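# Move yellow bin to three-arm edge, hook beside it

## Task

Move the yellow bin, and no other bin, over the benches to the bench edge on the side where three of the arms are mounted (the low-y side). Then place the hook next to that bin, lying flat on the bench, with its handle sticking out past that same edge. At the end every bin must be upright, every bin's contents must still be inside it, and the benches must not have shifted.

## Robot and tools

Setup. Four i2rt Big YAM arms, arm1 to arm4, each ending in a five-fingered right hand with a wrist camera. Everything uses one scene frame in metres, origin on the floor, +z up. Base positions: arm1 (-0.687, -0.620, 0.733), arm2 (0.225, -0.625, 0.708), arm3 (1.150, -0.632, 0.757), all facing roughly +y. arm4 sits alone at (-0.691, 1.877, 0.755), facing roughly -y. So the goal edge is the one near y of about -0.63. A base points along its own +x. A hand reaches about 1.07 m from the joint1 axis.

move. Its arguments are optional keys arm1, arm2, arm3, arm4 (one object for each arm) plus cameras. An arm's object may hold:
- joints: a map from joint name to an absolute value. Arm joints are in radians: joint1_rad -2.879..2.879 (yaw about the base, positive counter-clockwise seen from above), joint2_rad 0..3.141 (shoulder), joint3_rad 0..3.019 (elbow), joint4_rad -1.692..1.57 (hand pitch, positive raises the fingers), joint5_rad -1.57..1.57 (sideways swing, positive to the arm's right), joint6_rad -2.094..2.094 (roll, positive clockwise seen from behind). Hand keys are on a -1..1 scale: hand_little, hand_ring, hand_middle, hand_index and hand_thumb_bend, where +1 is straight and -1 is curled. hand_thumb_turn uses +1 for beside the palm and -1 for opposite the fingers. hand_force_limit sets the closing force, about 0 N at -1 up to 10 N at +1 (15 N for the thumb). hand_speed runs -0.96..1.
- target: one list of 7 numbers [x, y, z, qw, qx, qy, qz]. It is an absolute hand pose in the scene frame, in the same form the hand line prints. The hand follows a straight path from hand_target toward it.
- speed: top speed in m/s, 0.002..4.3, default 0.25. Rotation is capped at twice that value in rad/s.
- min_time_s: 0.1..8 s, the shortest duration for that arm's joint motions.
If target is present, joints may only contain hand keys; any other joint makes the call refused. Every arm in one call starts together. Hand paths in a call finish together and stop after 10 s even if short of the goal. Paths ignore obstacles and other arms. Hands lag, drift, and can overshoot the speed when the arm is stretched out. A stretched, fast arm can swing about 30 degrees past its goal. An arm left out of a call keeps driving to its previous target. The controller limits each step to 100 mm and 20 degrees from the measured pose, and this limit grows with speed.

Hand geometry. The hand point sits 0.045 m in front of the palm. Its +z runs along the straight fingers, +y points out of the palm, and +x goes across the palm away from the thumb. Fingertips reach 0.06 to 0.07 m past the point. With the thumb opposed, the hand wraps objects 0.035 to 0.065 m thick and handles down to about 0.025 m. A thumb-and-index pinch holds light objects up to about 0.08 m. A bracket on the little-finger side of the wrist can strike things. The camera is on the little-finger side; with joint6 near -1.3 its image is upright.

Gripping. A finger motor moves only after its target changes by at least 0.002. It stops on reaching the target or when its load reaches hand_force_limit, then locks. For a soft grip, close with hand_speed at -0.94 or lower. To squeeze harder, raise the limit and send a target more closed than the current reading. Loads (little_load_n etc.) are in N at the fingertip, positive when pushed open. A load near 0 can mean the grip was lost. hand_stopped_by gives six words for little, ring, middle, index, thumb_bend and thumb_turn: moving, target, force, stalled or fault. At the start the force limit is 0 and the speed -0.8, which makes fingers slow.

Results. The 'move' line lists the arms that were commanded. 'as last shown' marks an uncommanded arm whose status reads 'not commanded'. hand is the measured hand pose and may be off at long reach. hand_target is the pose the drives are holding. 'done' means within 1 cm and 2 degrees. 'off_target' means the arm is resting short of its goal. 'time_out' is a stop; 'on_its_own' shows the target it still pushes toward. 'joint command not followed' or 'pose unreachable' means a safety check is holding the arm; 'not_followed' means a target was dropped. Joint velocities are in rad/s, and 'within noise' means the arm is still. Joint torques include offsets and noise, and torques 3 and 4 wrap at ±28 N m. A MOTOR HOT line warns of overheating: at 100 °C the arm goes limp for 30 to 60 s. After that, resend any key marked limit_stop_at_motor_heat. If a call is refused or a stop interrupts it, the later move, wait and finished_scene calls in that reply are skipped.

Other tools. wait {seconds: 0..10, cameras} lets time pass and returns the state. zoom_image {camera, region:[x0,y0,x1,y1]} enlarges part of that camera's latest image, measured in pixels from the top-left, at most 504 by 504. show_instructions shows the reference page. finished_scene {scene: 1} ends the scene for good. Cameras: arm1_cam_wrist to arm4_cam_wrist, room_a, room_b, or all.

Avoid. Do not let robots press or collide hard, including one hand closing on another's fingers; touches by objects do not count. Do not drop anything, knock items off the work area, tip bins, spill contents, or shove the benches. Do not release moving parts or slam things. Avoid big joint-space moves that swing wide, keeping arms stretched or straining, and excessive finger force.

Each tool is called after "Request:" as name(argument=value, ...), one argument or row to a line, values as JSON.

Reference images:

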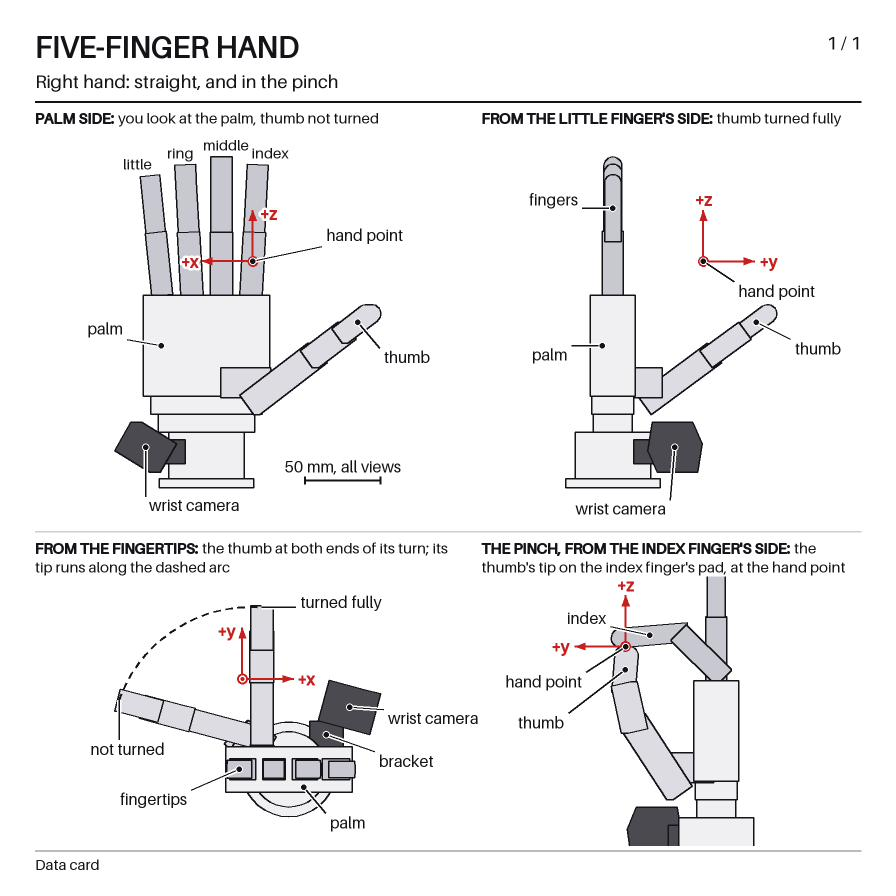

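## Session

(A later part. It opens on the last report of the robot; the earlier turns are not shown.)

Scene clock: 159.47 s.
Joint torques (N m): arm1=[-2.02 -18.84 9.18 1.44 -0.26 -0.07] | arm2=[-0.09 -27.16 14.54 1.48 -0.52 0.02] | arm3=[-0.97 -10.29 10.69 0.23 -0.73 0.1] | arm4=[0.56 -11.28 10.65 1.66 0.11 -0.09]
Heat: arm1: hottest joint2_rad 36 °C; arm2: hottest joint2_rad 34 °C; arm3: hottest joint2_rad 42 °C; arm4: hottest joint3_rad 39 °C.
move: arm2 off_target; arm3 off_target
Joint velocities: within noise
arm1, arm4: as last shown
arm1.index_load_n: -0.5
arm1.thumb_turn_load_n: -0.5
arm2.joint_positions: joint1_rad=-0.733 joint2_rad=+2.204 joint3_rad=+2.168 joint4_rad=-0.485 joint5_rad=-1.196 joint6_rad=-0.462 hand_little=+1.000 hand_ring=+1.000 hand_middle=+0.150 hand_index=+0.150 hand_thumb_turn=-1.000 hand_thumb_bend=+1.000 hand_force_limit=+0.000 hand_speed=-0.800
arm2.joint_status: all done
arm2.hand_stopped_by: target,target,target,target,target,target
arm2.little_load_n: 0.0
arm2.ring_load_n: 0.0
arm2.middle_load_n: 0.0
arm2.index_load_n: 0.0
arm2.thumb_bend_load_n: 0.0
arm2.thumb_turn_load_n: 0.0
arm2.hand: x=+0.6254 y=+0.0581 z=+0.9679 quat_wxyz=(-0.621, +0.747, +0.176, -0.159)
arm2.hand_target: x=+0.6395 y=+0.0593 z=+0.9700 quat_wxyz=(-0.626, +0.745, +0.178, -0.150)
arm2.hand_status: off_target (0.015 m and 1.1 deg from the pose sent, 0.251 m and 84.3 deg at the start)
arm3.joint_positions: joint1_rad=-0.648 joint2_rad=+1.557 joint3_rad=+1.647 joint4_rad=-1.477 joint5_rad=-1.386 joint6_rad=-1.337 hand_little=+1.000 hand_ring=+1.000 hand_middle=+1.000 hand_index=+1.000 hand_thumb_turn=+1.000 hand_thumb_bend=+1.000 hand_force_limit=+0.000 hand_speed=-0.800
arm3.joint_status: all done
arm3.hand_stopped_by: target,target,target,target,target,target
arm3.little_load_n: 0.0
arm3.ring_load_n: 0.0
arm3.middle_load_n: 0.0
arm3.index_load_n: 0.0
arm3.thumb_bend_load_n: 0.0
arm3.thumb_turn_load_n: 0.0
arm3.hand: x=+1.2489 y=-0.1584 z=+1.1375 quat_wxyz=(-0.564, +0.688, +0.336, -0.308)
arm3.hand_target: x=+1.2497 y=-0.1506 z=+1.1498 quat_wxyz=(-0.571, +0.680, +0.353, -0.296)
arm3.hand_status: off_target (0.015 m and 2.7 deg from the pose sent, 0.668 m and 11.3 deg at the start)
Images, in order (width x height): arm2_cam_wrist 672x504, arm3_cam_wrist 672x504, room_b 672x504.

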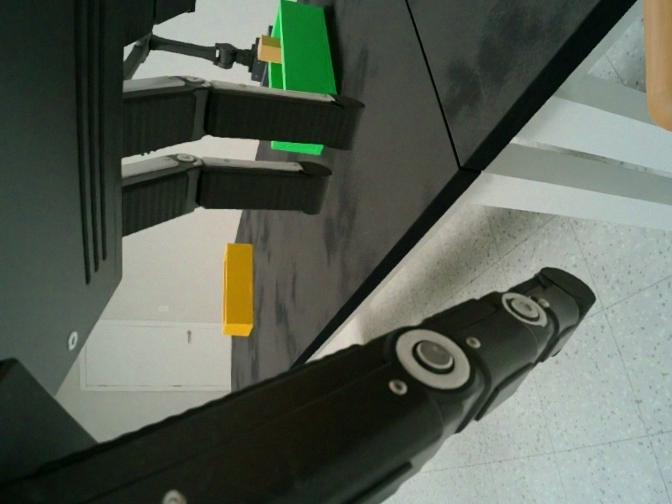

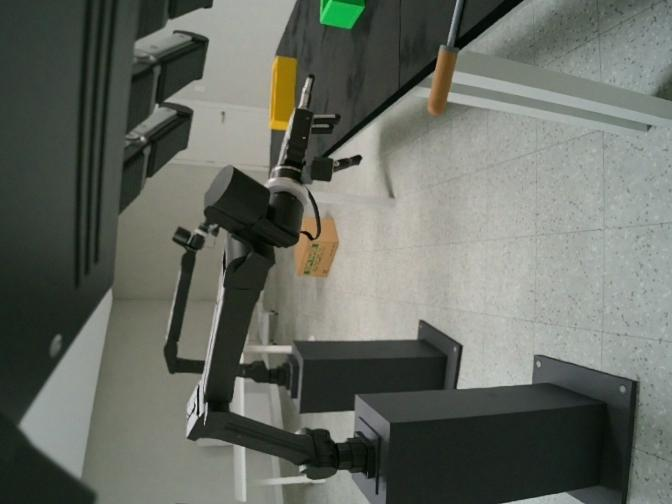

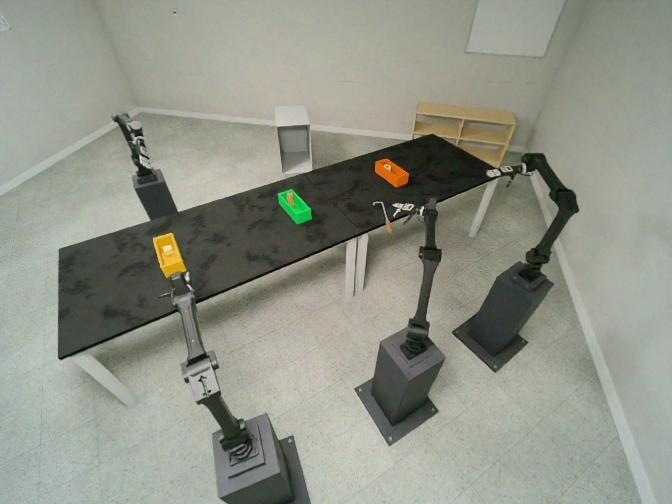

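Request:
move(
  arm1={"target": [-0.695, 0.43, 0.945, 0.6428, -0.766, 0, 0], "speed": 0.2, "joints": {"hand_index": 0.5, "hand_middle": 0.5, "hand_ring": 0.5, "hand_little": 0.5}},
  cameras=["arm1_cam_wrist", "arm4_cam_wrist", "room_a", "room_b"],
)

Request:
zoom_image(
  camera="room_a",
  region=[290, 220, 450, 340],
)

Request:
zoom_image(
  camera="room_b",
  region=[120, 210, 240, 320],
)

Scene clock: 163.83 s.
Joint torques (N m): arm1=[0.32 -28.86 13.26 2.24 -0.03 0.1] | arm2=[-0.21 -27.05 14.54 1.48 -0.52 0.02] | arm3=[-0.97 -10.23 10.76 0.24 -0.73 0.04] | arm4=[0.85 -11.63 10.65 1.69 0.11 -0.08]
Heat: arm1: hottest joint2_rad 36 °C; arm2: hottest joint2_rad 35 °C; arm3: hottest joint2_rad 41 °C; arm4: hottest joint3_rad 40 °C.
move: arm1 off_target
Joint velocities: within noise
arm1.joint_positions: joint1_rad=+0.150 joint2_rad=+2.730 joint3_rad=+2.885 joint4_rad=-0.201 joint5_rad=+0.013 joint6_rad=+0.000 hand_little=+0.500 hand_ring=+0.500 hand_middle=+0.500 hand_index=+0.500 hand_thumb_turn=+1.000 hand_thumb_bend=+1.000 hand_force_limit=+0.000 hand_speed=-0.800
arm1.joint_status: all done
arm1.hand_stopped_by: target,target,target,target,target,target
arm1.little_load_n: 0.0
arm1.ring_load_n: 0.0
arm1.middle_load_n: 0.0
arm1.index_load_n: 0.0
arm1.thumb_bend_load_n: 0.0
arm1.thumb_turn_load_n: 0.0
arm1.hand: x=-0.6790 y=+0.4202 z=+0.9373 quat_wxyz=(-0.690, +0.724, -0.016, +0.018)
arm1.hand_target: x=-0.6951 y=+0.4237 z=+0.9445 quat_wxyz=(-0.703, +0.711, -0.015, +0.011)
arm1.hand_status: off_target (0.020 m and 7.8 deg from the pose sent, 0.343 m and 9.6 deg at the start; a joint's target at an end of its range on 36 of 95 steps)
arm2, arm3, arm4: as last shown
arm3.joint_positions: joint1_rad=-0.648 joint2_rad=+1.557 joint3_rad=+1.647 joint4_rad=-1.477 joint5_rad=-1.386 joint6_rad=-1.338 hand_little=+1.000 hand_ring=+1.000 hand_middle=+1.000 hand_index=+1.000 hand_thumb_turn=+1.000 hand_thumb_bend=+1.000 hand_force_limit=+0.000 hand_speed=-0.800
arm3.hand: x=+1.2489 y=-0.1584 z=+1.1375 quat_wxyz=(-0.564, +0.688, +0.337, -0.308)
arm3.hand_target: x=+1.2496 y=-0.1507 z=+1.1498 quat_wxyz=(-0.571, +0.680, +0.353, -0.296)
Images, in order (width x height): arm1_cam_wrist 672x504, arm4_cam_wrist 672x504, room_a 672x504, room_b 672x504.

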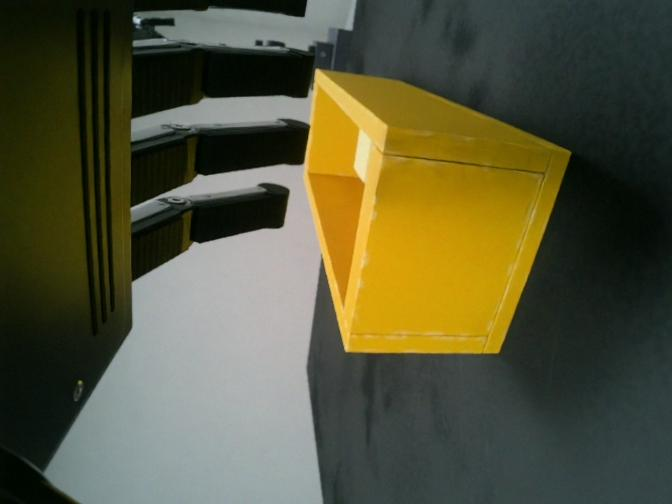

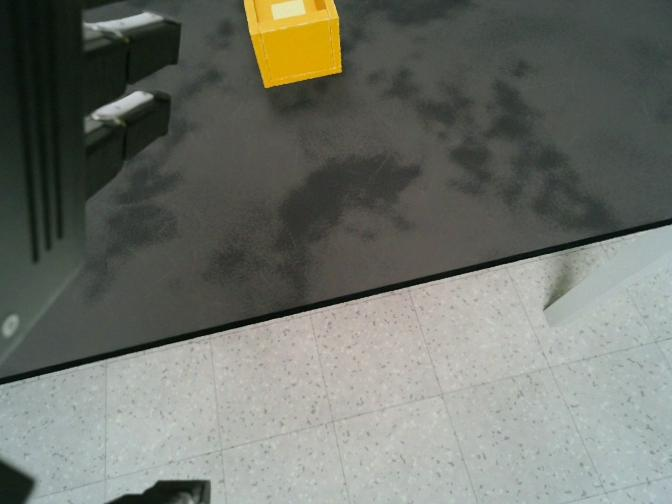

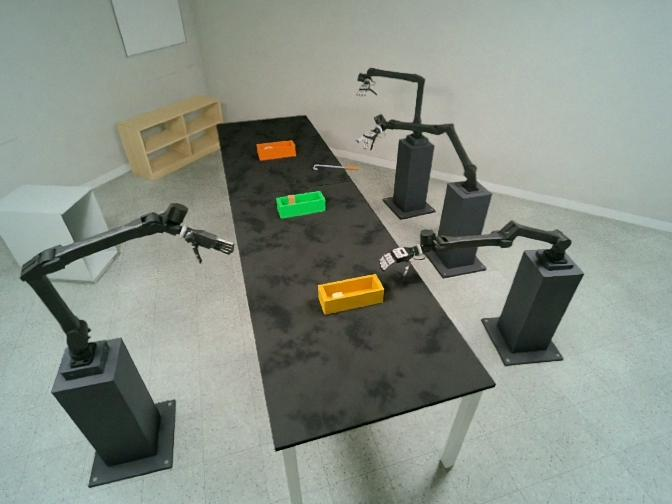

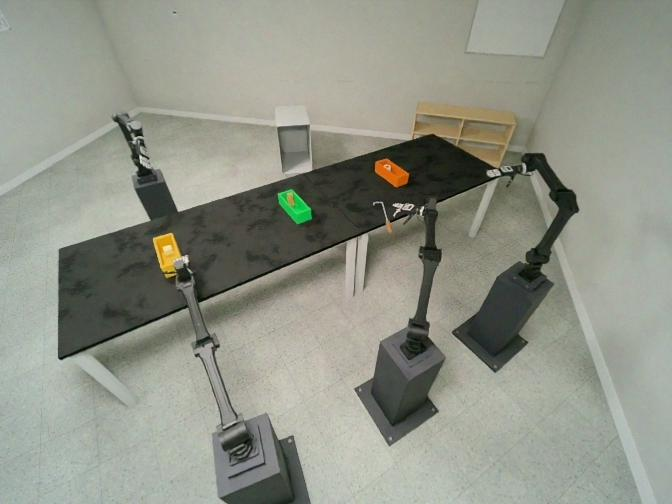

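Scaled by 3.150 from the camera's image (finer frame: 960x720).

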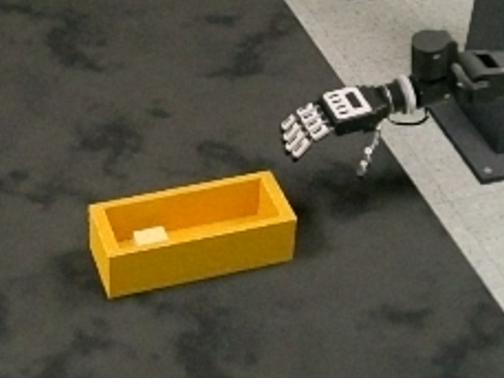

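Scaled by 4.200 from the camera's image (finer frame: 960x720).

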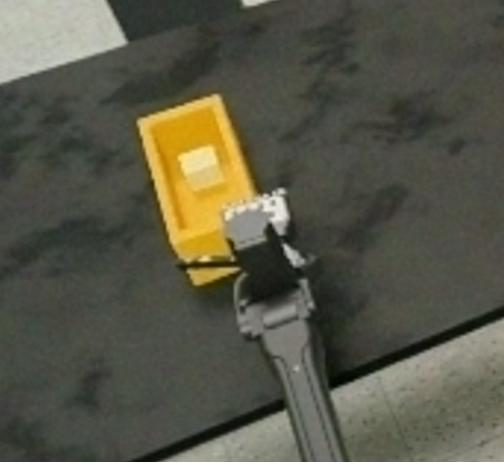

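Request:
move(
  arm2={"target": [0.48, -0.16, 0.92, 0.5404, -0.5558, -0.3228, -0.5431], "speed": 0.3, "joints": {"hand_index": 1.0, "hand_middle": 1.0, "hand_thumb_turn": 1.0}},
  arm1={"target": [-0.69, 0.15, 1.05, 0.5736, -0.8192, 0, 0], "speed": 0.3, "joints": {"hand_index": 1.0, "hand_middle": 1.0, "hand_ring": 1.0, "hand_little": 1.0}},
)

Request:
move(
  arm3={"target": [0.668, 0.150, 0.90, 0.5451, -0.6496, -0.4059, 0.3406], "speed": 0.25, "joints": {"hand_thumb_turn": -1.0, "hand_index": 0.15, "hand_middle": 0.15, "hand_ring": 0.15, "hand_little": 0.15}},
  cameras=["arm2_cam_wrist", "arm3_cam_wrist"],
)

Request:
zoom_image(
  camera="arm2_cam_wrist",
  region=[240, 60, 520, 270],
)

Scene clock: 174.63 s.
Joint torques (N m): arm1=[-1.85 -20.95 9.24 1.4 -0.26 -0.09] | arm2=[1.55 -9.93 6.84 2.85 0.11 -0.01] | arm3=[-1.03 -10.29 10.76 0.24 -0.73 0.04] | arm4=[0.79 -11.63 10.59 1.63 0.1 -0.1]
Heat: arm1: hottest joint3_rad 38 °C; arm2: hottest joint2_rad 36 °C; arm3: hottest joint2_rad 39 °C; arm4: hottest joint3_rad 40 °C.
move: arm1 done; arm2 done
Joint velocities: within noise
arm1.joint_positions: joint1_rad=+0.150 joint2_rad=+1.758 joint3_rad=+1.693 joint4_rad=-0.275 joint5_rad=-0.042 joint6_rad=-0.006 hand_little=+1.000 hand_ring=+1.000 hand_middle=+1.000 hand_index=+1.000 hand_thumb_turn=+1.000 hand_thumb_bend=+1.000 hand_force_limit=+0.000 hand_speed=-0.800
arm1.joint_status: all done
arm1.hand_stopped_by: target,target,target,target,target,target
arm1.little_load_n: 0.0
arm1.ring_load_n: 0.0
arm1.middle_load_n: 0.0
arm1.index_load_n: 0.0
arm1.thumb_bend_load_n: 0.0
arm1.thumb_turn_load_n: 0.0
arm1.hand: x=-0.6990 y=+0.1534 z=+1.0505 quat_wxyz=(-0.576, +0.817, +0.001, -0.004)
arm1.hand_target: x=-0.6901 y=+0.1501 z=+1.0500 quat_wxyz=(-0.574, +0.819, +0.000, +0.000)
arm1.hand_status: done (0.010 m and 0.6 deg from the pose sent, 0.293 m and 17.5 deg at the start)
arm2.joint_positions: joint1_rad=-0.479 joint2_rad=+1.397 joint3_rad=+0.476 joint4_rad=+1.092 joint5_rad=-0.232 joint6_rad=-1.262 hand_little=+1.000 hand_ring=+1.000 hand_middle=+1.000 hand_index=+1.000 hand_thumb_turn=+1.000 hand_thumb_bend=+1.000 hand_force_limit=+0.000 hand_speed=-0.800
arm2.joint_status: all done
arm2.hand_stopped_by: target,target,target,target,target,target
arm2.little_load_n: 0.0
arm2.ring_load_n: 0.0
arm2.middle_load_n: 0.0
arm2.index_load_n: 0.0
arm2.thumb_bend_load_n: 0.0
arm2.thumb_turn_load_n: 0.0
arm2.hand: x=+0.4838 y=-0.1622 z=+0.9241 quat_wxyz=(-0.541, +0.558, +0.318, +0.543)
arm2.hand_target: x=+0.4799 y=-0.1600 z=+0.9201 quat_wxyz=(-0.540, +0.556, +0.323, +0.543)
arm2.hand_status: done (0.006 m and 0.5 deg from the pose sent, 0.266 m and 87.6 deg at the start)
arm3, arm4: as last shown
arm4.little_load_n: -0.5
arm4.ring_load_n: 0.5
pictures: none

Scene clock: 180.27 s.
Joint torques (N m): arm1=[-1.85 -21.07 9.22 1.4 -0.26 -0.09] | arm2=[1.49 -9.82 6.87 2.86 0.11 -0.01] | arm3=[-1.96 -20.78 11.71 1.35 -0.17 0.28] | arm4=[1.26 -11.69 10.67 1.61 0.06 -0.12]
Heat: arm1: hottest joint3_rad 38 °C; arm2: hottest joint2_rad 36 °C; arm3: hottest joint2_rad 40 °C; arm4: hottest joint3_rad 40 °C.
move: arm3 off_target
Joint velocities: within noise
arm1, arm2, arm4: as last shown
arm2.ring_load_n: -0.5
arm3.joint_positions: joint1_rad=+0.335 joint2_rad=+2.400 joint3_rad=+2.129 joint4_rad=-0.006 joint5_rad=-0.702 joint6_rad=-0.168 hand_little=+0.150 hand_ring=+0.150 hand_middle=+0.150 hand_index=+0.150 hand_thumb_turn=-1.000 hand_thumb_bend=+1.000 hand_force_limit=+0.000 hand_speed=-0.800
arm3.joint_status: all done
arm3.hand_stopped_by: target,target,target,target,target,target
arm3.little_load_n: 0.0
arm3.ring_load_n: 0.0
arm3.middle_load_n: 0.0
arm3.index_load_n: 0.0
arm3.thumb_bend_load_n: 0.0
arm3.thumb_turn_load_n: 0.0
arm3.hand: x=+0.6694 y=+0.1387 z=+0.8787 quat_wxyz=(-0.533, +0.658, +0.409, -0.340)
arm3.hand_target: x=+0.6688 y=+0.1489 z=+0.8999 quat_wxyz=(-0.546, +0.650, +0.406, -0.340)
arm3.hand_status: off_target (0.024 m and 1.7 deg from the pose sent, 0.699 m and 10.0 deg at the start)
arm4.little_load_n: 0.0
arm4.ring_load_n: 0.0
Images, in order (width x height): arm2_cam_wrist 672x504, arm3_cam_wrist 672x504.

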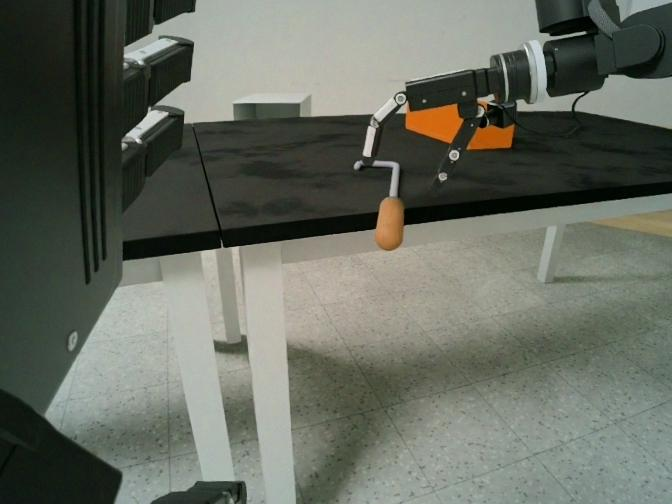

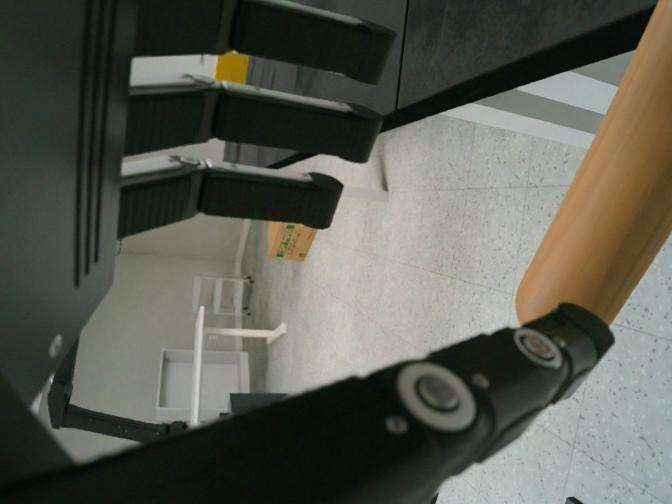

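Scaled by 1.800 from the camera's image (finer frame: 960x720).

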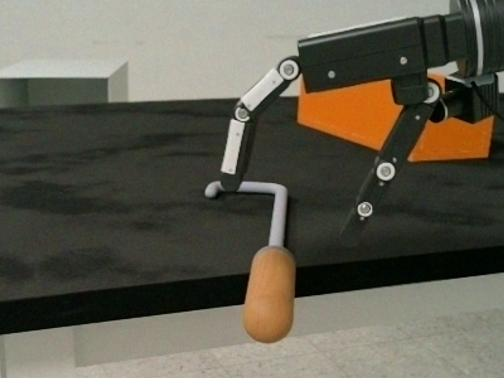

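Request:
move(
  arm3={"target": [0.688, 0.178, 0.860, 0.5451, -0.6496, -0.4059, 0.3406], "speed": 0.1, "joints": {"hand_index": 0.25, "hand_middle": 0.25, "hand_ring": 1.0, "hand_little": 1.0}},
  cameras=["arm2_cam_wrist", "arm3_cam_wrist"],
)

Request:
zoom_image(
  camera="arm2_cam_wrist",
  region=[240, 60, 520, 270],
)

Scene clock: 183.27 s.
Joint torques (N m): arm1=[-1.85 -21.13 9.26 1.4 -0.26 -0.08] | arm2=[1.55 -9.88 6.86 2.84 0.11 -0.01] | arm3=[-1.08 -21.66 11.71 1.48 -0.19 0.17] | arm4=[0.97 -11.28 10.63 1.66 0.11 -0.08]
Heat: arm1: hottest joint3_rad 39 °C; arm2: hottest joint2_rad 35 °C; arm3: hottest joint2_rad 40 °C; arm4: hottest joint3_rad 40 °C.
move: arm3 off_target
Joint velocities: within noise
arm1, arm2, arm4: as last shown
arm2.ring_load_n: 0.0
arm3.joint_positions: joint1_rad=+0.295 joint2_rad=+2.507 joint3_rad=+2.220 joint4_rad=-0.006 joint5_rad=-0.737 joint6_rad=-0.168 hand_little=+1.000 hand_ring=+1.000 hand_middle=+0.250 hand_index=+0.250 hand_thumb_turn=-1.000 hand_thumb_bend=+1.000 hand_force_limit=+0.000 hand_speed=-0.800
arm3.joint_status: all done
arm3.hand_stopped_by: target,target,target,target,target,target
arm3.little_load_n: 0.0
arm3.ring_load_n: 0.0
arm3.middle_load_n: 0.0
arm3.index_load_n: 0.0
arm3.thumb_bend_load_n: 0.0
arm3.thumb_turn_load_n: 0.0
arm3.hand: x=+0.6925 y=+0.1672 z=+0.8360 quat_wxyz=(-0.529, +0.664, +0.403, -0.343)
arm3.hand_target: x=+0.6886 y=+0.1765 z=+0.8604 quat_wxyz=(-0.546, +0.649, +0.406, -0.340)
arm3.hand_status: off_target (0.027 m and 2.5 deg from the pose sent, 0.047 m and 1.7 deg at the start)
Images, in order (width x height): arm2_cam_wrist 672x504, arm3_cam_wrist 672x504.

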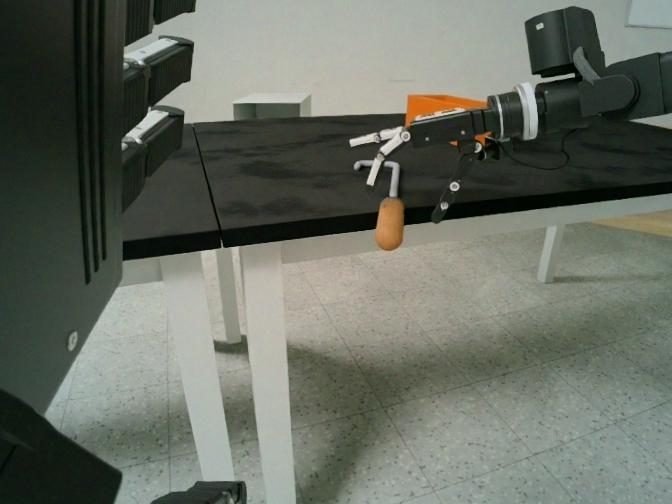

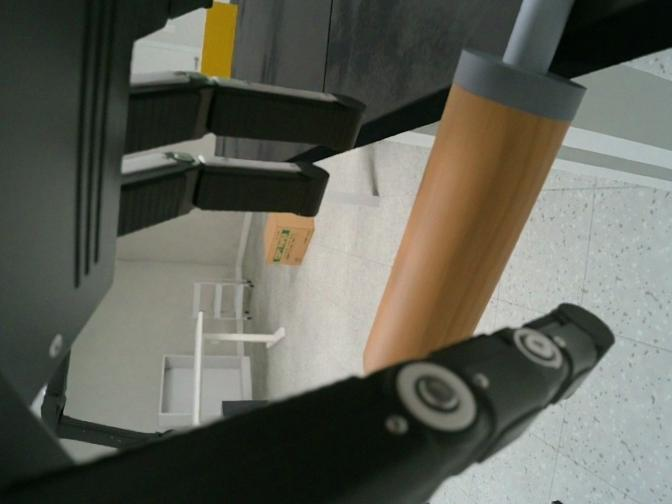

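Scaled by 1.800 from the camera's image (finer frame: 960x720).

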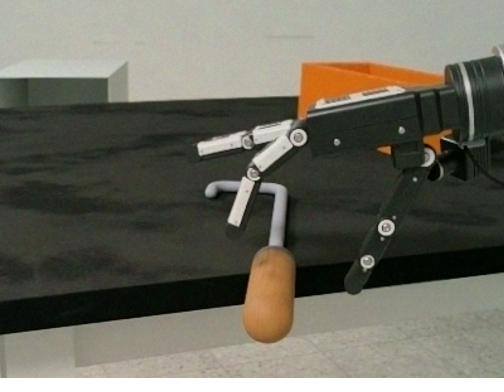

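Request:
move(
  arm3={"target": [0.688, 0.178, 0.818, 0.5451, -0.6496, -0.4059, 0.3406], "speed": 0.08},
  cameras=["arm2_cam_wrist", "arm3_cam_wrist"],
)

Request:
zoom_image(
  camera="arm2_cam_wrist",
  region=[240, 60, 520, 270],
)

Scene clock: 185.57 s.
Joint torques (N m): arm1=[-1.85 -21.01 9.24 1.4 -0.26 -0.09] | arm2=[1.55 -9.82 6.83 2.86 0.11 -0.01] | arm3=[-1.67 -21.71 10.02 2.19 -0.19 0.17] | arm4=[1.03 -11.52 10.59 1.51 0.1 -0.08]
Heat: arm1: hottest joint3_rad 39 °C; arm2: hottest joint2_rad 35 °C; arm3: hottest joint2_rad 41 °C; arm4: hottest joint3_rad 40 °C.
move: arm3 off_target
Joint velocities: within noise
arm1, arm2, arm4: as last shown
arm1.thumb_turn_load_n: -0.5
arm3.joint_positions: joint1_rad=+0.295 joint2_rad=+2.554 joint3_rad=+2.220 joint4_rad=+0.042 joint5_rad=-0.738 joint6_rad=-0.168 hand_little=+1.000 hand_ring=+1.000 hand_middle=+0.250 hand_index=+0.250 hand_thumb_turn=-1.000 hand_thumb_bend=+1.000 hand_force_limit=+0.000 hand_speed=-0.800
arm3.joint_status: not commanded
arm3.hand_stopped_by: target,target,target,target,target,target
arm3.little_load_n: 0.0
arm3.ring_load_n: 0.0
arm3.middle_load_n: 0.0
arm3.index_load_n: 0.0
arm3.thumb_bend_load_n: 0.0
arm3.thumb_turn_load_n: 0.0
arm3.hand: x=+0.6915 y=+0.1694 z=+0.8025 quat_wxyz=(-0.529, +0.663, +0.403, -0.343)
arm3.hand_target: x=+0.6883 y=+0.1772 z=+0.8181 quat_wxyz=(-0.545, +0.650, +0.406, -0.341)
arm3.hand_status: off_target (0.018 m and 2.4 deg from the pose sent, 0.021 m and 2.5 deg at the start)
Images, in order (width x height): arm2_cam_wrist 672x504, arm3_cam_wrist 672x504.

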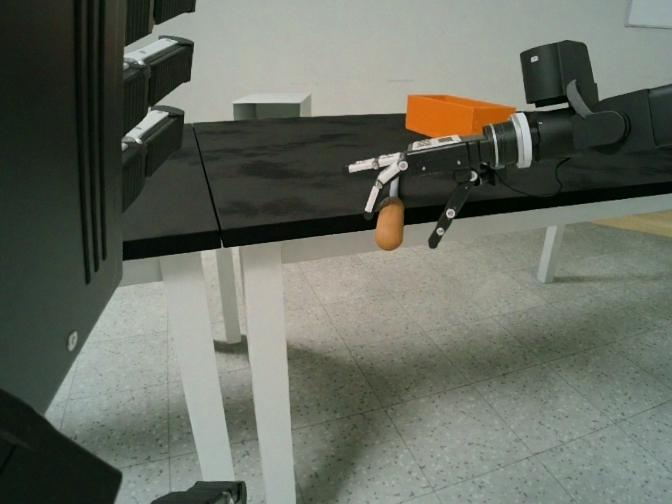

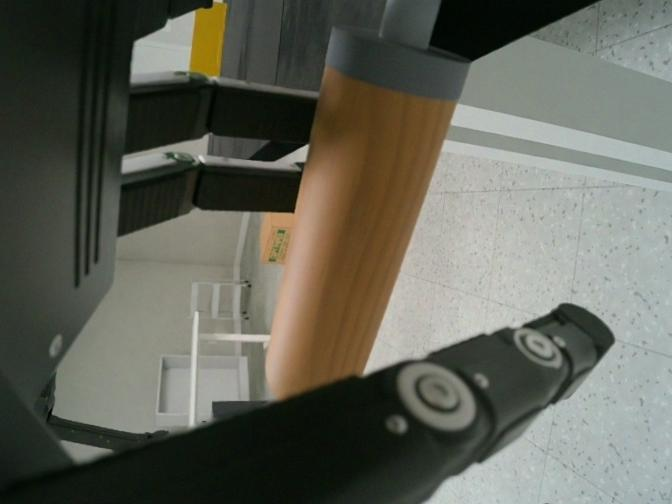

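Scaled by 1.800 from the camera's image (finer frame: 960x720).

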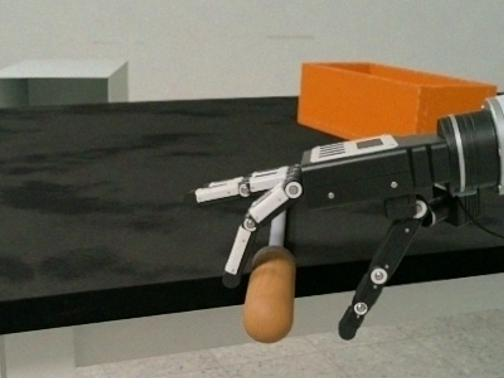

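Request:
move(
  arm3={"target": [0.688, 0.178, 0.807, 0.5451, -0.6496, -0.4059, 0.3406], "speed": 0.08},
)

Request:
move(
  arm3={"joints": {"hand_index": -0.5, "hand_middle": -0.5, "hand_thumb_bend": -0.6, "hand_speed": -0.9, "hand_force_limit": 0.1}},
  cameras=["arm2_cam_wrist", "arm3_cam_wrist"],
)

Request:
zoom_image(
  camera="arm2_cam_wrist",
  region=[240, 60, 520, 270],
)

Scene clock: 186.73 s.
Joint torques (N m): arm1=[-1.96 -20.95 9.24 1.44 -0.26 -0.09] | arm2=[1.49 -9.82 6.86 2.84 0.11 -0.01] | arm3=[-1.61 -20.95 9.89 2.21 -0.18 0.17] | arm4=[0.5 -11.63 10.58 1.68 0.13 -0.09]
Heat: arm1: hottest joint3_rad 39 °C; arm2: hottest joint2_rad 35 °C; arm3: hottest joint2_rad 41 °C; arm4: hottest joint3_rad 40 °C.
move: arm3 done
Joint velocities: within noise
arm1, arm2, arm4: as last shown
arm3.joint_positions: joint1_rad=+0.295 joint2_rad=+2.558 joint3_rad=+2.220 joint4_rad=+0.058 joint5_rad=-0.738 joint6_rad=-0.168 hand_little=+1.000 hand_ring=+1.000 hand_middle=+0.250 hand_index=+0.250 hand_thumb_turn=-1.000 hand_thumb_bend=+1.000 hand_force_limit=+0.000 hand_speed=-0.800
arm3.joint_status: not commanded
arm3.hand_stopped_by: target,target,target,target,target,target
arm3.little_load_n: 0.0
arm3.ring_load_n: 0.0
arm3.middle_load_n: 0.0
arm3.index_load_n: -0.5
arm3.thumb_bend_load_n: 0.0
arm3.thumb_turn_load_n: 0.0
arm3.hand: x=+0.6909 y=+0.1709 z=+0.8019 quat_wxyz=(-0.534, +0.659, +0.404, -0.342)
arm3.hand_target: x=+0.6881 y=+0.1775 z=+0.8072 quat_wxyz=(-0.545, +0.650, +0.406, -0.340)
arm3.hand_status: done (0.009 m and 1.7 deg from the pose sent, 0.010 m and 2.4 deg at the start)
pictures: none

Scene clock: 193.37 s.
Joint torques (N m): arm1=[-1.85 -20.95 9.25 1.42 -0.27 -0.08] | arm2=[1.44 -9.82 6.82 2.85 0.11 -0.01] | arm3=[-1.67 -21.19 9.88 2.14 -0.11 0.17] | arm4=[0.85 -11.69 10.66 1.68 0.09 -0.13]
Heat: arm1: hottest joint3_rad 39 °C; arm2: hottest joint2_rad 35 °C; arm3: hottest joint2_rad 41 °C; arm4: hottest joint3_rad 40 °C.
move: arm3 off_target
Joint velocities: within noise
arm1, arm2: as last shown
arm1.little_load_n: -0.5
arm1.index_load_n: -0.5
arm1.thumb_turn_load_n: 0.0
arm3.joint_positions: joint1_rad=+0.295 joint2_rad=+2.561 joint3_rad=+2.220 joint4_rad=+0.060 joint5_rad=-0.739 joint6_rad=-0.168 hand_little=+1.000 hand_ring=+1.000 hand_middle=-0.242 hand_index=-0.316 hand_thumb_turn=-1.000 hand_thumb_bend=+0.693 hand_force_limit=+0.100 hand_speed=-0.900
arm3.joint_status: hand_middle off_target (ended at -0.242, target -0.500); hand_index off_target (ended at -0.316, target -0.500); hand_thumb_bend off_target (ended at +0.693, target -0.600); the others done
arm3.hand_stopped_by: target,target,force,force,force,target
arm3.little_load_n: 0.0
arm3.ring_load_n: 0.0
arm3.middle_load_n: 0.0
arm3.index_load_n: 7.0
arm3.thumb_bend_load_n: 8.0
arm3.thumb_turn_load_n: -0.5
arm3.hand: x=+0.6908 y=+0.1706 z=+0.7996 quat_wxyz=(-0.533, +0.659, +0.404, -0.343)
arm3.hand_target: x=+0.6884 y=+0.1777 z=+0.8073 quat_wxyz=(-0.545, +0.650, +0.406, -0.340)
arm3.hand_status: not commanded
arm4.joint_positions: joint1_rad=+0.221 joint2_rad=+1.502 joint3_rad=+1.666 joint4_rad=-0.713 joint5_rad=+0.280 joint6_rad=-1.042 hand_little=+1.000 hand_ring=+1.000 hand_middle=+1.000 hand_index=+1.000 hand_thumb_turn=+1.000 hand_thumb_bend=+1.000 hand_force_limit=+0.000 hand_speed=-0.800
arm4.joint_status: not commanded
arm4.hand_stopped_by: target,target,target,target,target,target
arm4.little_load_n: 0.0
arm4.ring_load_n: 0.0
arm4.middle_load_n: 0.0
arm4.index_load_n: 0.0
arm4.thumb_bend_load_n: 0.0
arm4.thumb_turn_load_n: 0.0
arm4.hand: x=-0.6635 y=+1.2453 z=+1.1480 quat_wxyz=(+0.311, +0.442, -0.746, +0.389)
arm4.hand_target: x=-0.6600 y=+1.2499 z=+1.1499 quat_wxyz=(+0.312, +0.450, -0.742, +0.387)
arm4.hand_status: not commanded
Images, in order (width x height): arm2_cam_wrist 672x504, arm3_cam_wrist 672x504.

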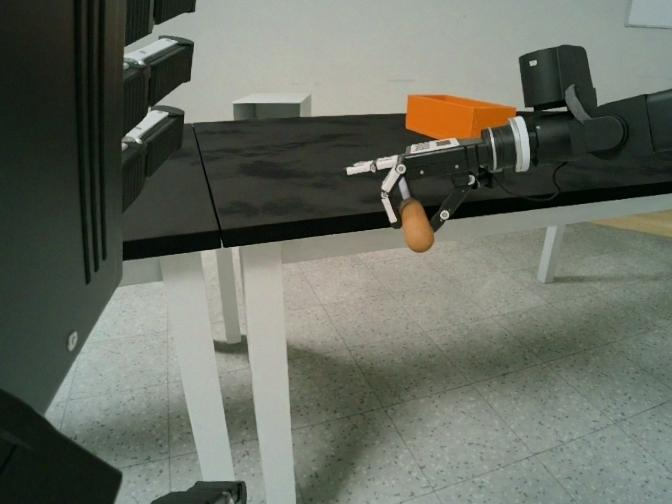

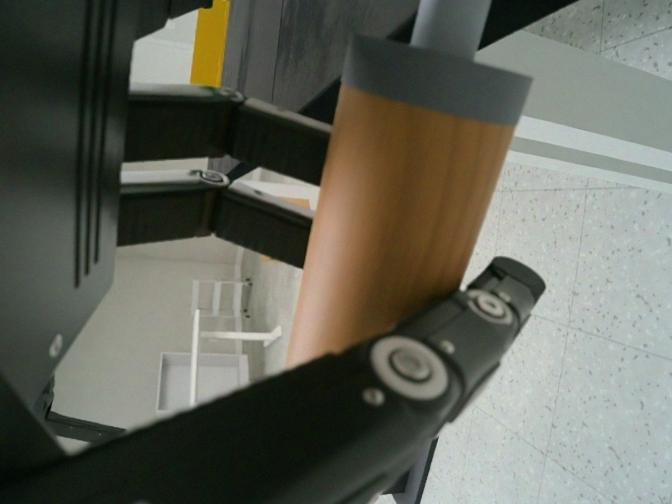

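Scaled by 1.800 from the camera's image (finer frame: 960x720).

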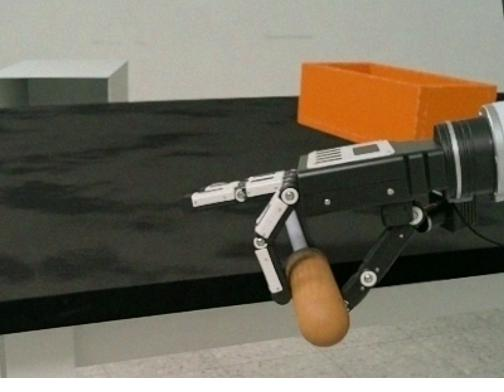

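Request:
move(
  cameras=["room_a", "room_b"],
)

Request:
zoom_image(
  camera="room_a",
  region=[300, 120, 390, 190],
)

Request:
zoom_image(
  camera="room_b",
  region=[340, 180, 420, 240],
)

Scene clock: 193.63 s.
Joint torques (N m): arm1=[-1.85 -21.01 9.21 1.42 -0.26 -0.08] | arm2=[1.44 -9.82 6.86 2.89 0.1 -0.01] | arm3=[-1.67 -21.19 9.87 2.13 -0.11 0.17] | arm4=[0.44 -11.22 10.61 1.59 0.1 -0.08]
Heat: arm1: hottest joint3_rad 39 °C; arm2: hottest joint2_rad 35 °C; arm3: hottest joint2_rad 41 °C; arm4: hottest joint3_rad 40 °C.
Joint velocities: within noise
arm1.joint_positions: joint1_rad=+0.150 joint2_rad=+1.758 joint3_rad=+1.693 joint4_rad=-0.275 joint5_rad=-0.042 joint6_rad=-0.006 hand_little=+1.000 hand_ring=+1.000 hand_middle=+1.000 hand_index=+1.000 hand_thumb_turn=+1.000 hand_thumb_bend=+1.000 hand_force_limit=+0.000 hand_speed=-0.800
arm1.joint_status: not commanded
arm1.hand_stopped_by: target,target,target,target,target,target
arm1.little_load_n: -0.5
arm1.ring_load_n: 0.0
arm1.middle_load_n: 0.0
arm1.index_load_n: 0.0
arm1.thumb_bend_load_n: 0.0
arm1.thumb_turn_load_n: 0.0
arm1.hand: x=-0.6990 y=+0.1534 z=+1.0505 quat_wxyz=(-0.576, +0.817, +0.001, -0.004) (m; scene frame)
arm1.hand_target: x=-0.6901 y=+0.1501 z=+1.0500 quat_wxyz=(-0.574, +0.819, +0.000, +0.000) (m; scene frame)
arm1.hand_status: not commanded
arm2.joint_positions: joint1_rad=-0.479 joint2_rad=+1.397 joint3_rad=+0.476 joint4_rad=+1.092 joint5_rad=-0.232 joint6_rad=-1.262 hand_little=+1.000 hand_ring=+1.000 hand_middle=+1.000 hand_index=+1.000 hand_thumb_turn=+1.000 hand_thumb_bend=+1.000 hand_force_limit=+0.000 hand_speed=-0.800
arm2.joint_status: not commanded
arm2.hand_stopped_by: target,target,target,target,target,target
arm2.little_load_n: 0.0
arm2.ring_load_n: 0.0
arm2.middle_load_n: 0.0
arm2.index_load_n: 0.0
arm2.thumb_bend_load_n: 0.0
arm2.thumb_turn_load_n: 0.0
arm2.hand: x=+0.4838 y=-0.1622 z=+0.9241 quat_wxyz=(-0.541, +0.558, +0.318, +0.543) (m; scene frame)
arm2.hand_target: x=+0.4799 y=-0.1600 z=+0.9201 quat_wxyz=(-0.540, +0.556, +0.323, +0.543) (m; scene frame)
arm2.hand_status: not commanded
arm3.joint_positions: joint1_rad=+0.295 joint2_rad=+2.561 joint3_rad=+2.220 joint4_rad=+0.060 joint5_rad=-0.739 joint6_rad=-0.168 hand_little=+1.000 hand_ring=+1.000 hand_middle=-0.242 hand_index=-0.316 hand_thumb_turn=-1.000 hand_thumb_bend=+0.693 hand_force_limit=+0.100 hand_speed=-0.900
arm3.joint_status: hand_middle off_target (ended at -0.242, target -0.500); hand_index off_target (ended at -0.316, target -0.500); hand_thumb_bend off_target (ended at +0.693, target -0.600); the others done
arm3.hand_stopped_by: target,target,force,force,force,target
arm3.little_load_n: 0.0
arm3.ring_load_n: -0.5
arm3.middle_load_n: 0.0
arm3.index_load_n: 7.0
arm3.thumb_bend_load_n: 8.5
arm3.thumb_turn_load_n: 0.0
arm3.hand: x=+0.6908 y=+0.1706 z=+0.7996 quat_wxyz=(-0.533, +0.659, +0.404, -0.343) (m; scene frame)
arm3.hand_target: x=+0.6884 y=+0.1777 z=+0.8073 quat_wxyz=(-0.545, +0.650, +0.406, -0.340) (m; scene frame)
arm3.hand_status: not commanded
arm4.joint_positions: joint1_rad=+0.221 joint2_rad=+1.502 joint3_rad=+1.666 joint4_rad=-0.713 joint5_rad=+0.280 joint6_rad=-1.042 hand_little=+1.000 hand_ring=+1.000 hand_middle=+1.000 hand_index=+1.000 hand_thumb_turn=+1.000 hand_thumb_bend=+1.000 hand_force_limit=+0.000 hand_speed=-0.800
arm4.joint_status: not commanded
arm4.hand_stopped_by: target,target,target,target,target,target
arm4.little_load_n: 0.0
arm4.ring_load_n: 0.0
arm4.middle_load_n: 0.0
arm4.index_load_n: -0.5
arm4.thumb_bend_load_n: 0.0
arm4.thumb_turn_load_n: 0.0
arm4.hand: x=-0.6635 y=+1.2453 z=+1.1480 quat_wxyz=(+0.311, +0.442, -0.746, +0.389) (m; scene frame)
arm4.hand_target: x=-0.6600 y=+1.2499 z=+1.1499 quat_wxyz=(+0.312, +0.450, -0.742, +0.387) (m; scene frame)
arm4.hand_status: not commanded
pictures: room_a, room_b
Images, in order (width x height): room_a 672x504, room_b 672x504.

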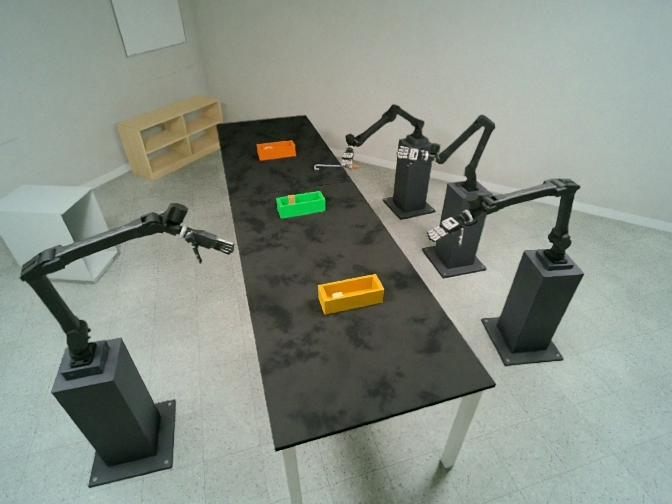

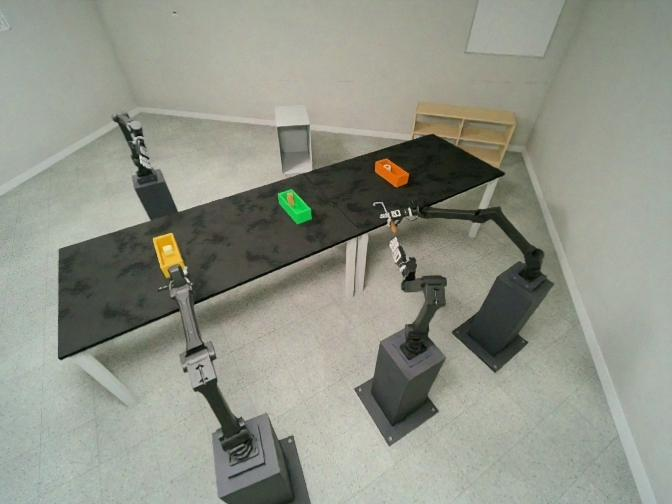

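Scaled by 5.600 from the camera's image (finer frame: 960x720).

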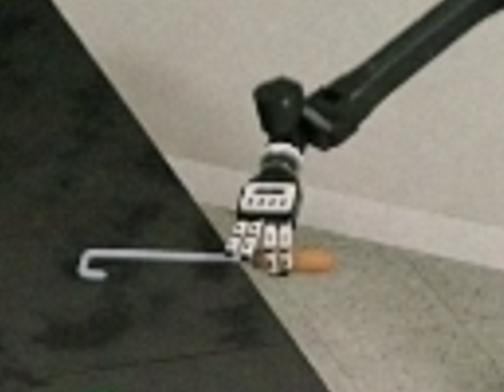

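Scaled by 6.300 from the camera's image (finer frame: 960x720).

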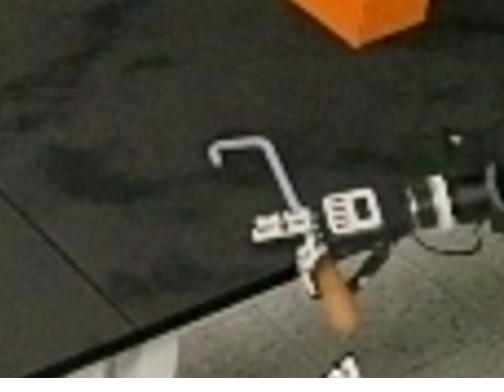

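Request:
move(
  arm3={"target": [0.52, 0.155, 0.835, 0.5451, -0.6496, -0.4059, 0.3406], "speed": 0.12},
  cameras=["arm2_cam_wrist", "arm3_cam_wrist", "room_b"],
)

Request:
zoom_image(
  camera="arm2_cam_wrist",
  region=[140, 60, 500, 330],
)

Request:
zoom_image(
  camera="room_b",
  region=[320, 180, 420, 255],
)

Scene clock: 197.37 s.
Joint torques (N m): arm1=[-1.79 -20.95 9.25 1.39 -0.27 -0.09] | arm2=[1.38 -9.76 6.87 2.81 0.11 -0.01] | arm3=[-1.55 -23.41 12.98 1.57 0.02 0.3] | arm4=[0.62 -11.16 10.62 1.46 0.11 -0.1]
Heat: arm1: hottest joint3_rad 39 °C; arm2: hottest joint2_rad 35 °C; arm3: hottest joint2_rad 41 °C; arm4: hottest joint3_rad 40 °C.
move: arm3 off_target
Joint velocities: within noise
arm1, arm2, arm4: as last shown
arm1.little_load_n: 0.0
arm1.ring_load_n: -0.5
arm3.joint_positions: joint1_rad=+0.486 joint2_rad=+2.882 joint3_rad=+2.866 joint4_rad=-0.238 joint5_rad=-0.540 joint6_rad=-0.121 hand_little=+1.000 hand_ring=+1.000 hand_middle=-0.242 hand_index=-0.316 hand_thumb_turn=-1.000 hand_thumb_bend=+0.693 hand_force_limit=+0.100 hand_speed=-0.900
arm3.joint_status: not commanded
arm3.hand_stopped_by: target,target,force,force,force,target
arm3.little_load_n: 0.0
arm3.ring_load_n: 0.0
arm3.middle_load_n: 0.5
arm3.index_load_n: 5.5
arm3.thumb_bend_load_n: 6.5
arm3.thumb_turn_load_n: 1.0
arm3.hand: x=+0.5269 y=+0.1488 z=+0.8021 quat_wxyz=(-0.534, +0.663, +0.406, -0.333)
arm3.hand_target: x=+0.5219 y=+0.1522 z=+0.8349 quat_wxyz=(-0.553, +0.648, +0.401, -0.338)
arm3.hand_status: off_target (0.034 m and 2.1 deg from the pose sent, 0.175 m and 1.8 deg at the start; a joint's target at an end of its range on 15 of 75 steps)
arm4.middle_load_n: -0.5
Images, in order (width x height): arm2_cam_wrist 672x504, arm3_cam_wrist 672x504, room_b 672x504.

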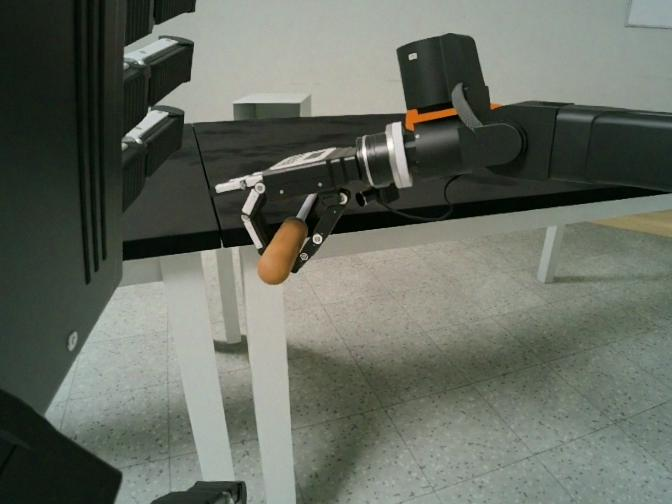

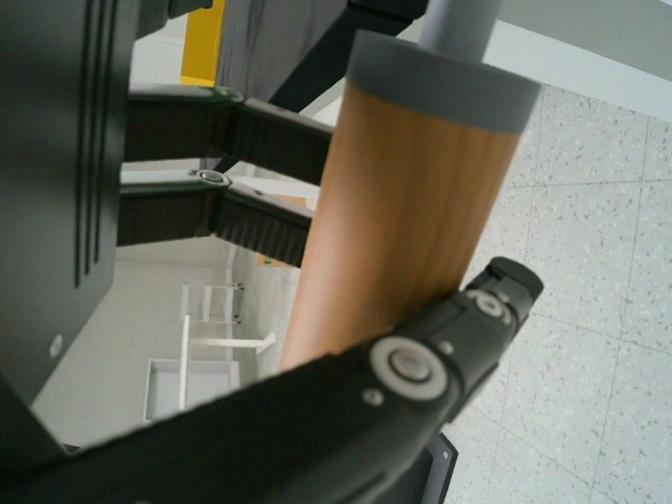

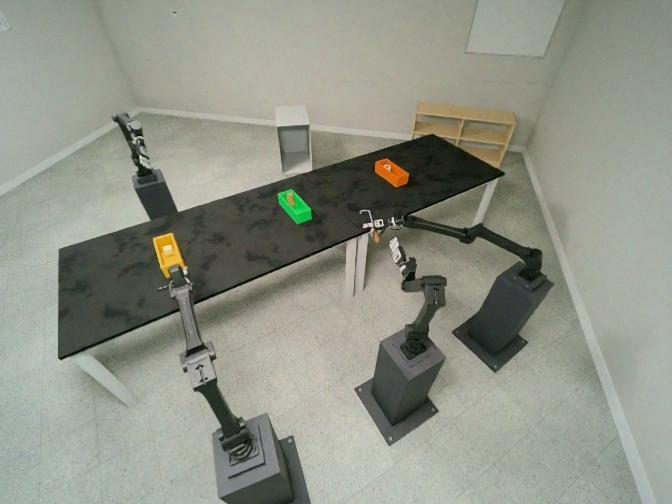

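Scaled by 1.400 from the camera's image (finer frame: 960x720).

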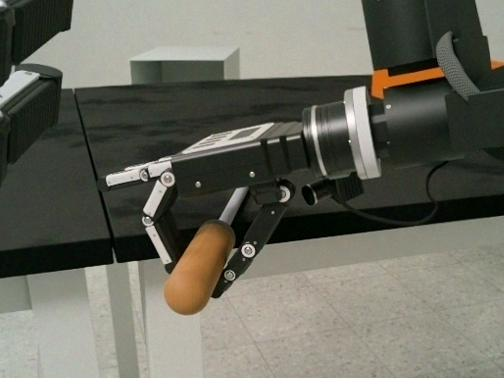

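Scaled by 5.040 from the camera's image (finer frame: 960x720).

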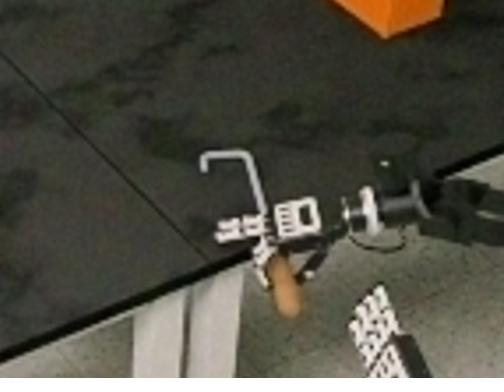

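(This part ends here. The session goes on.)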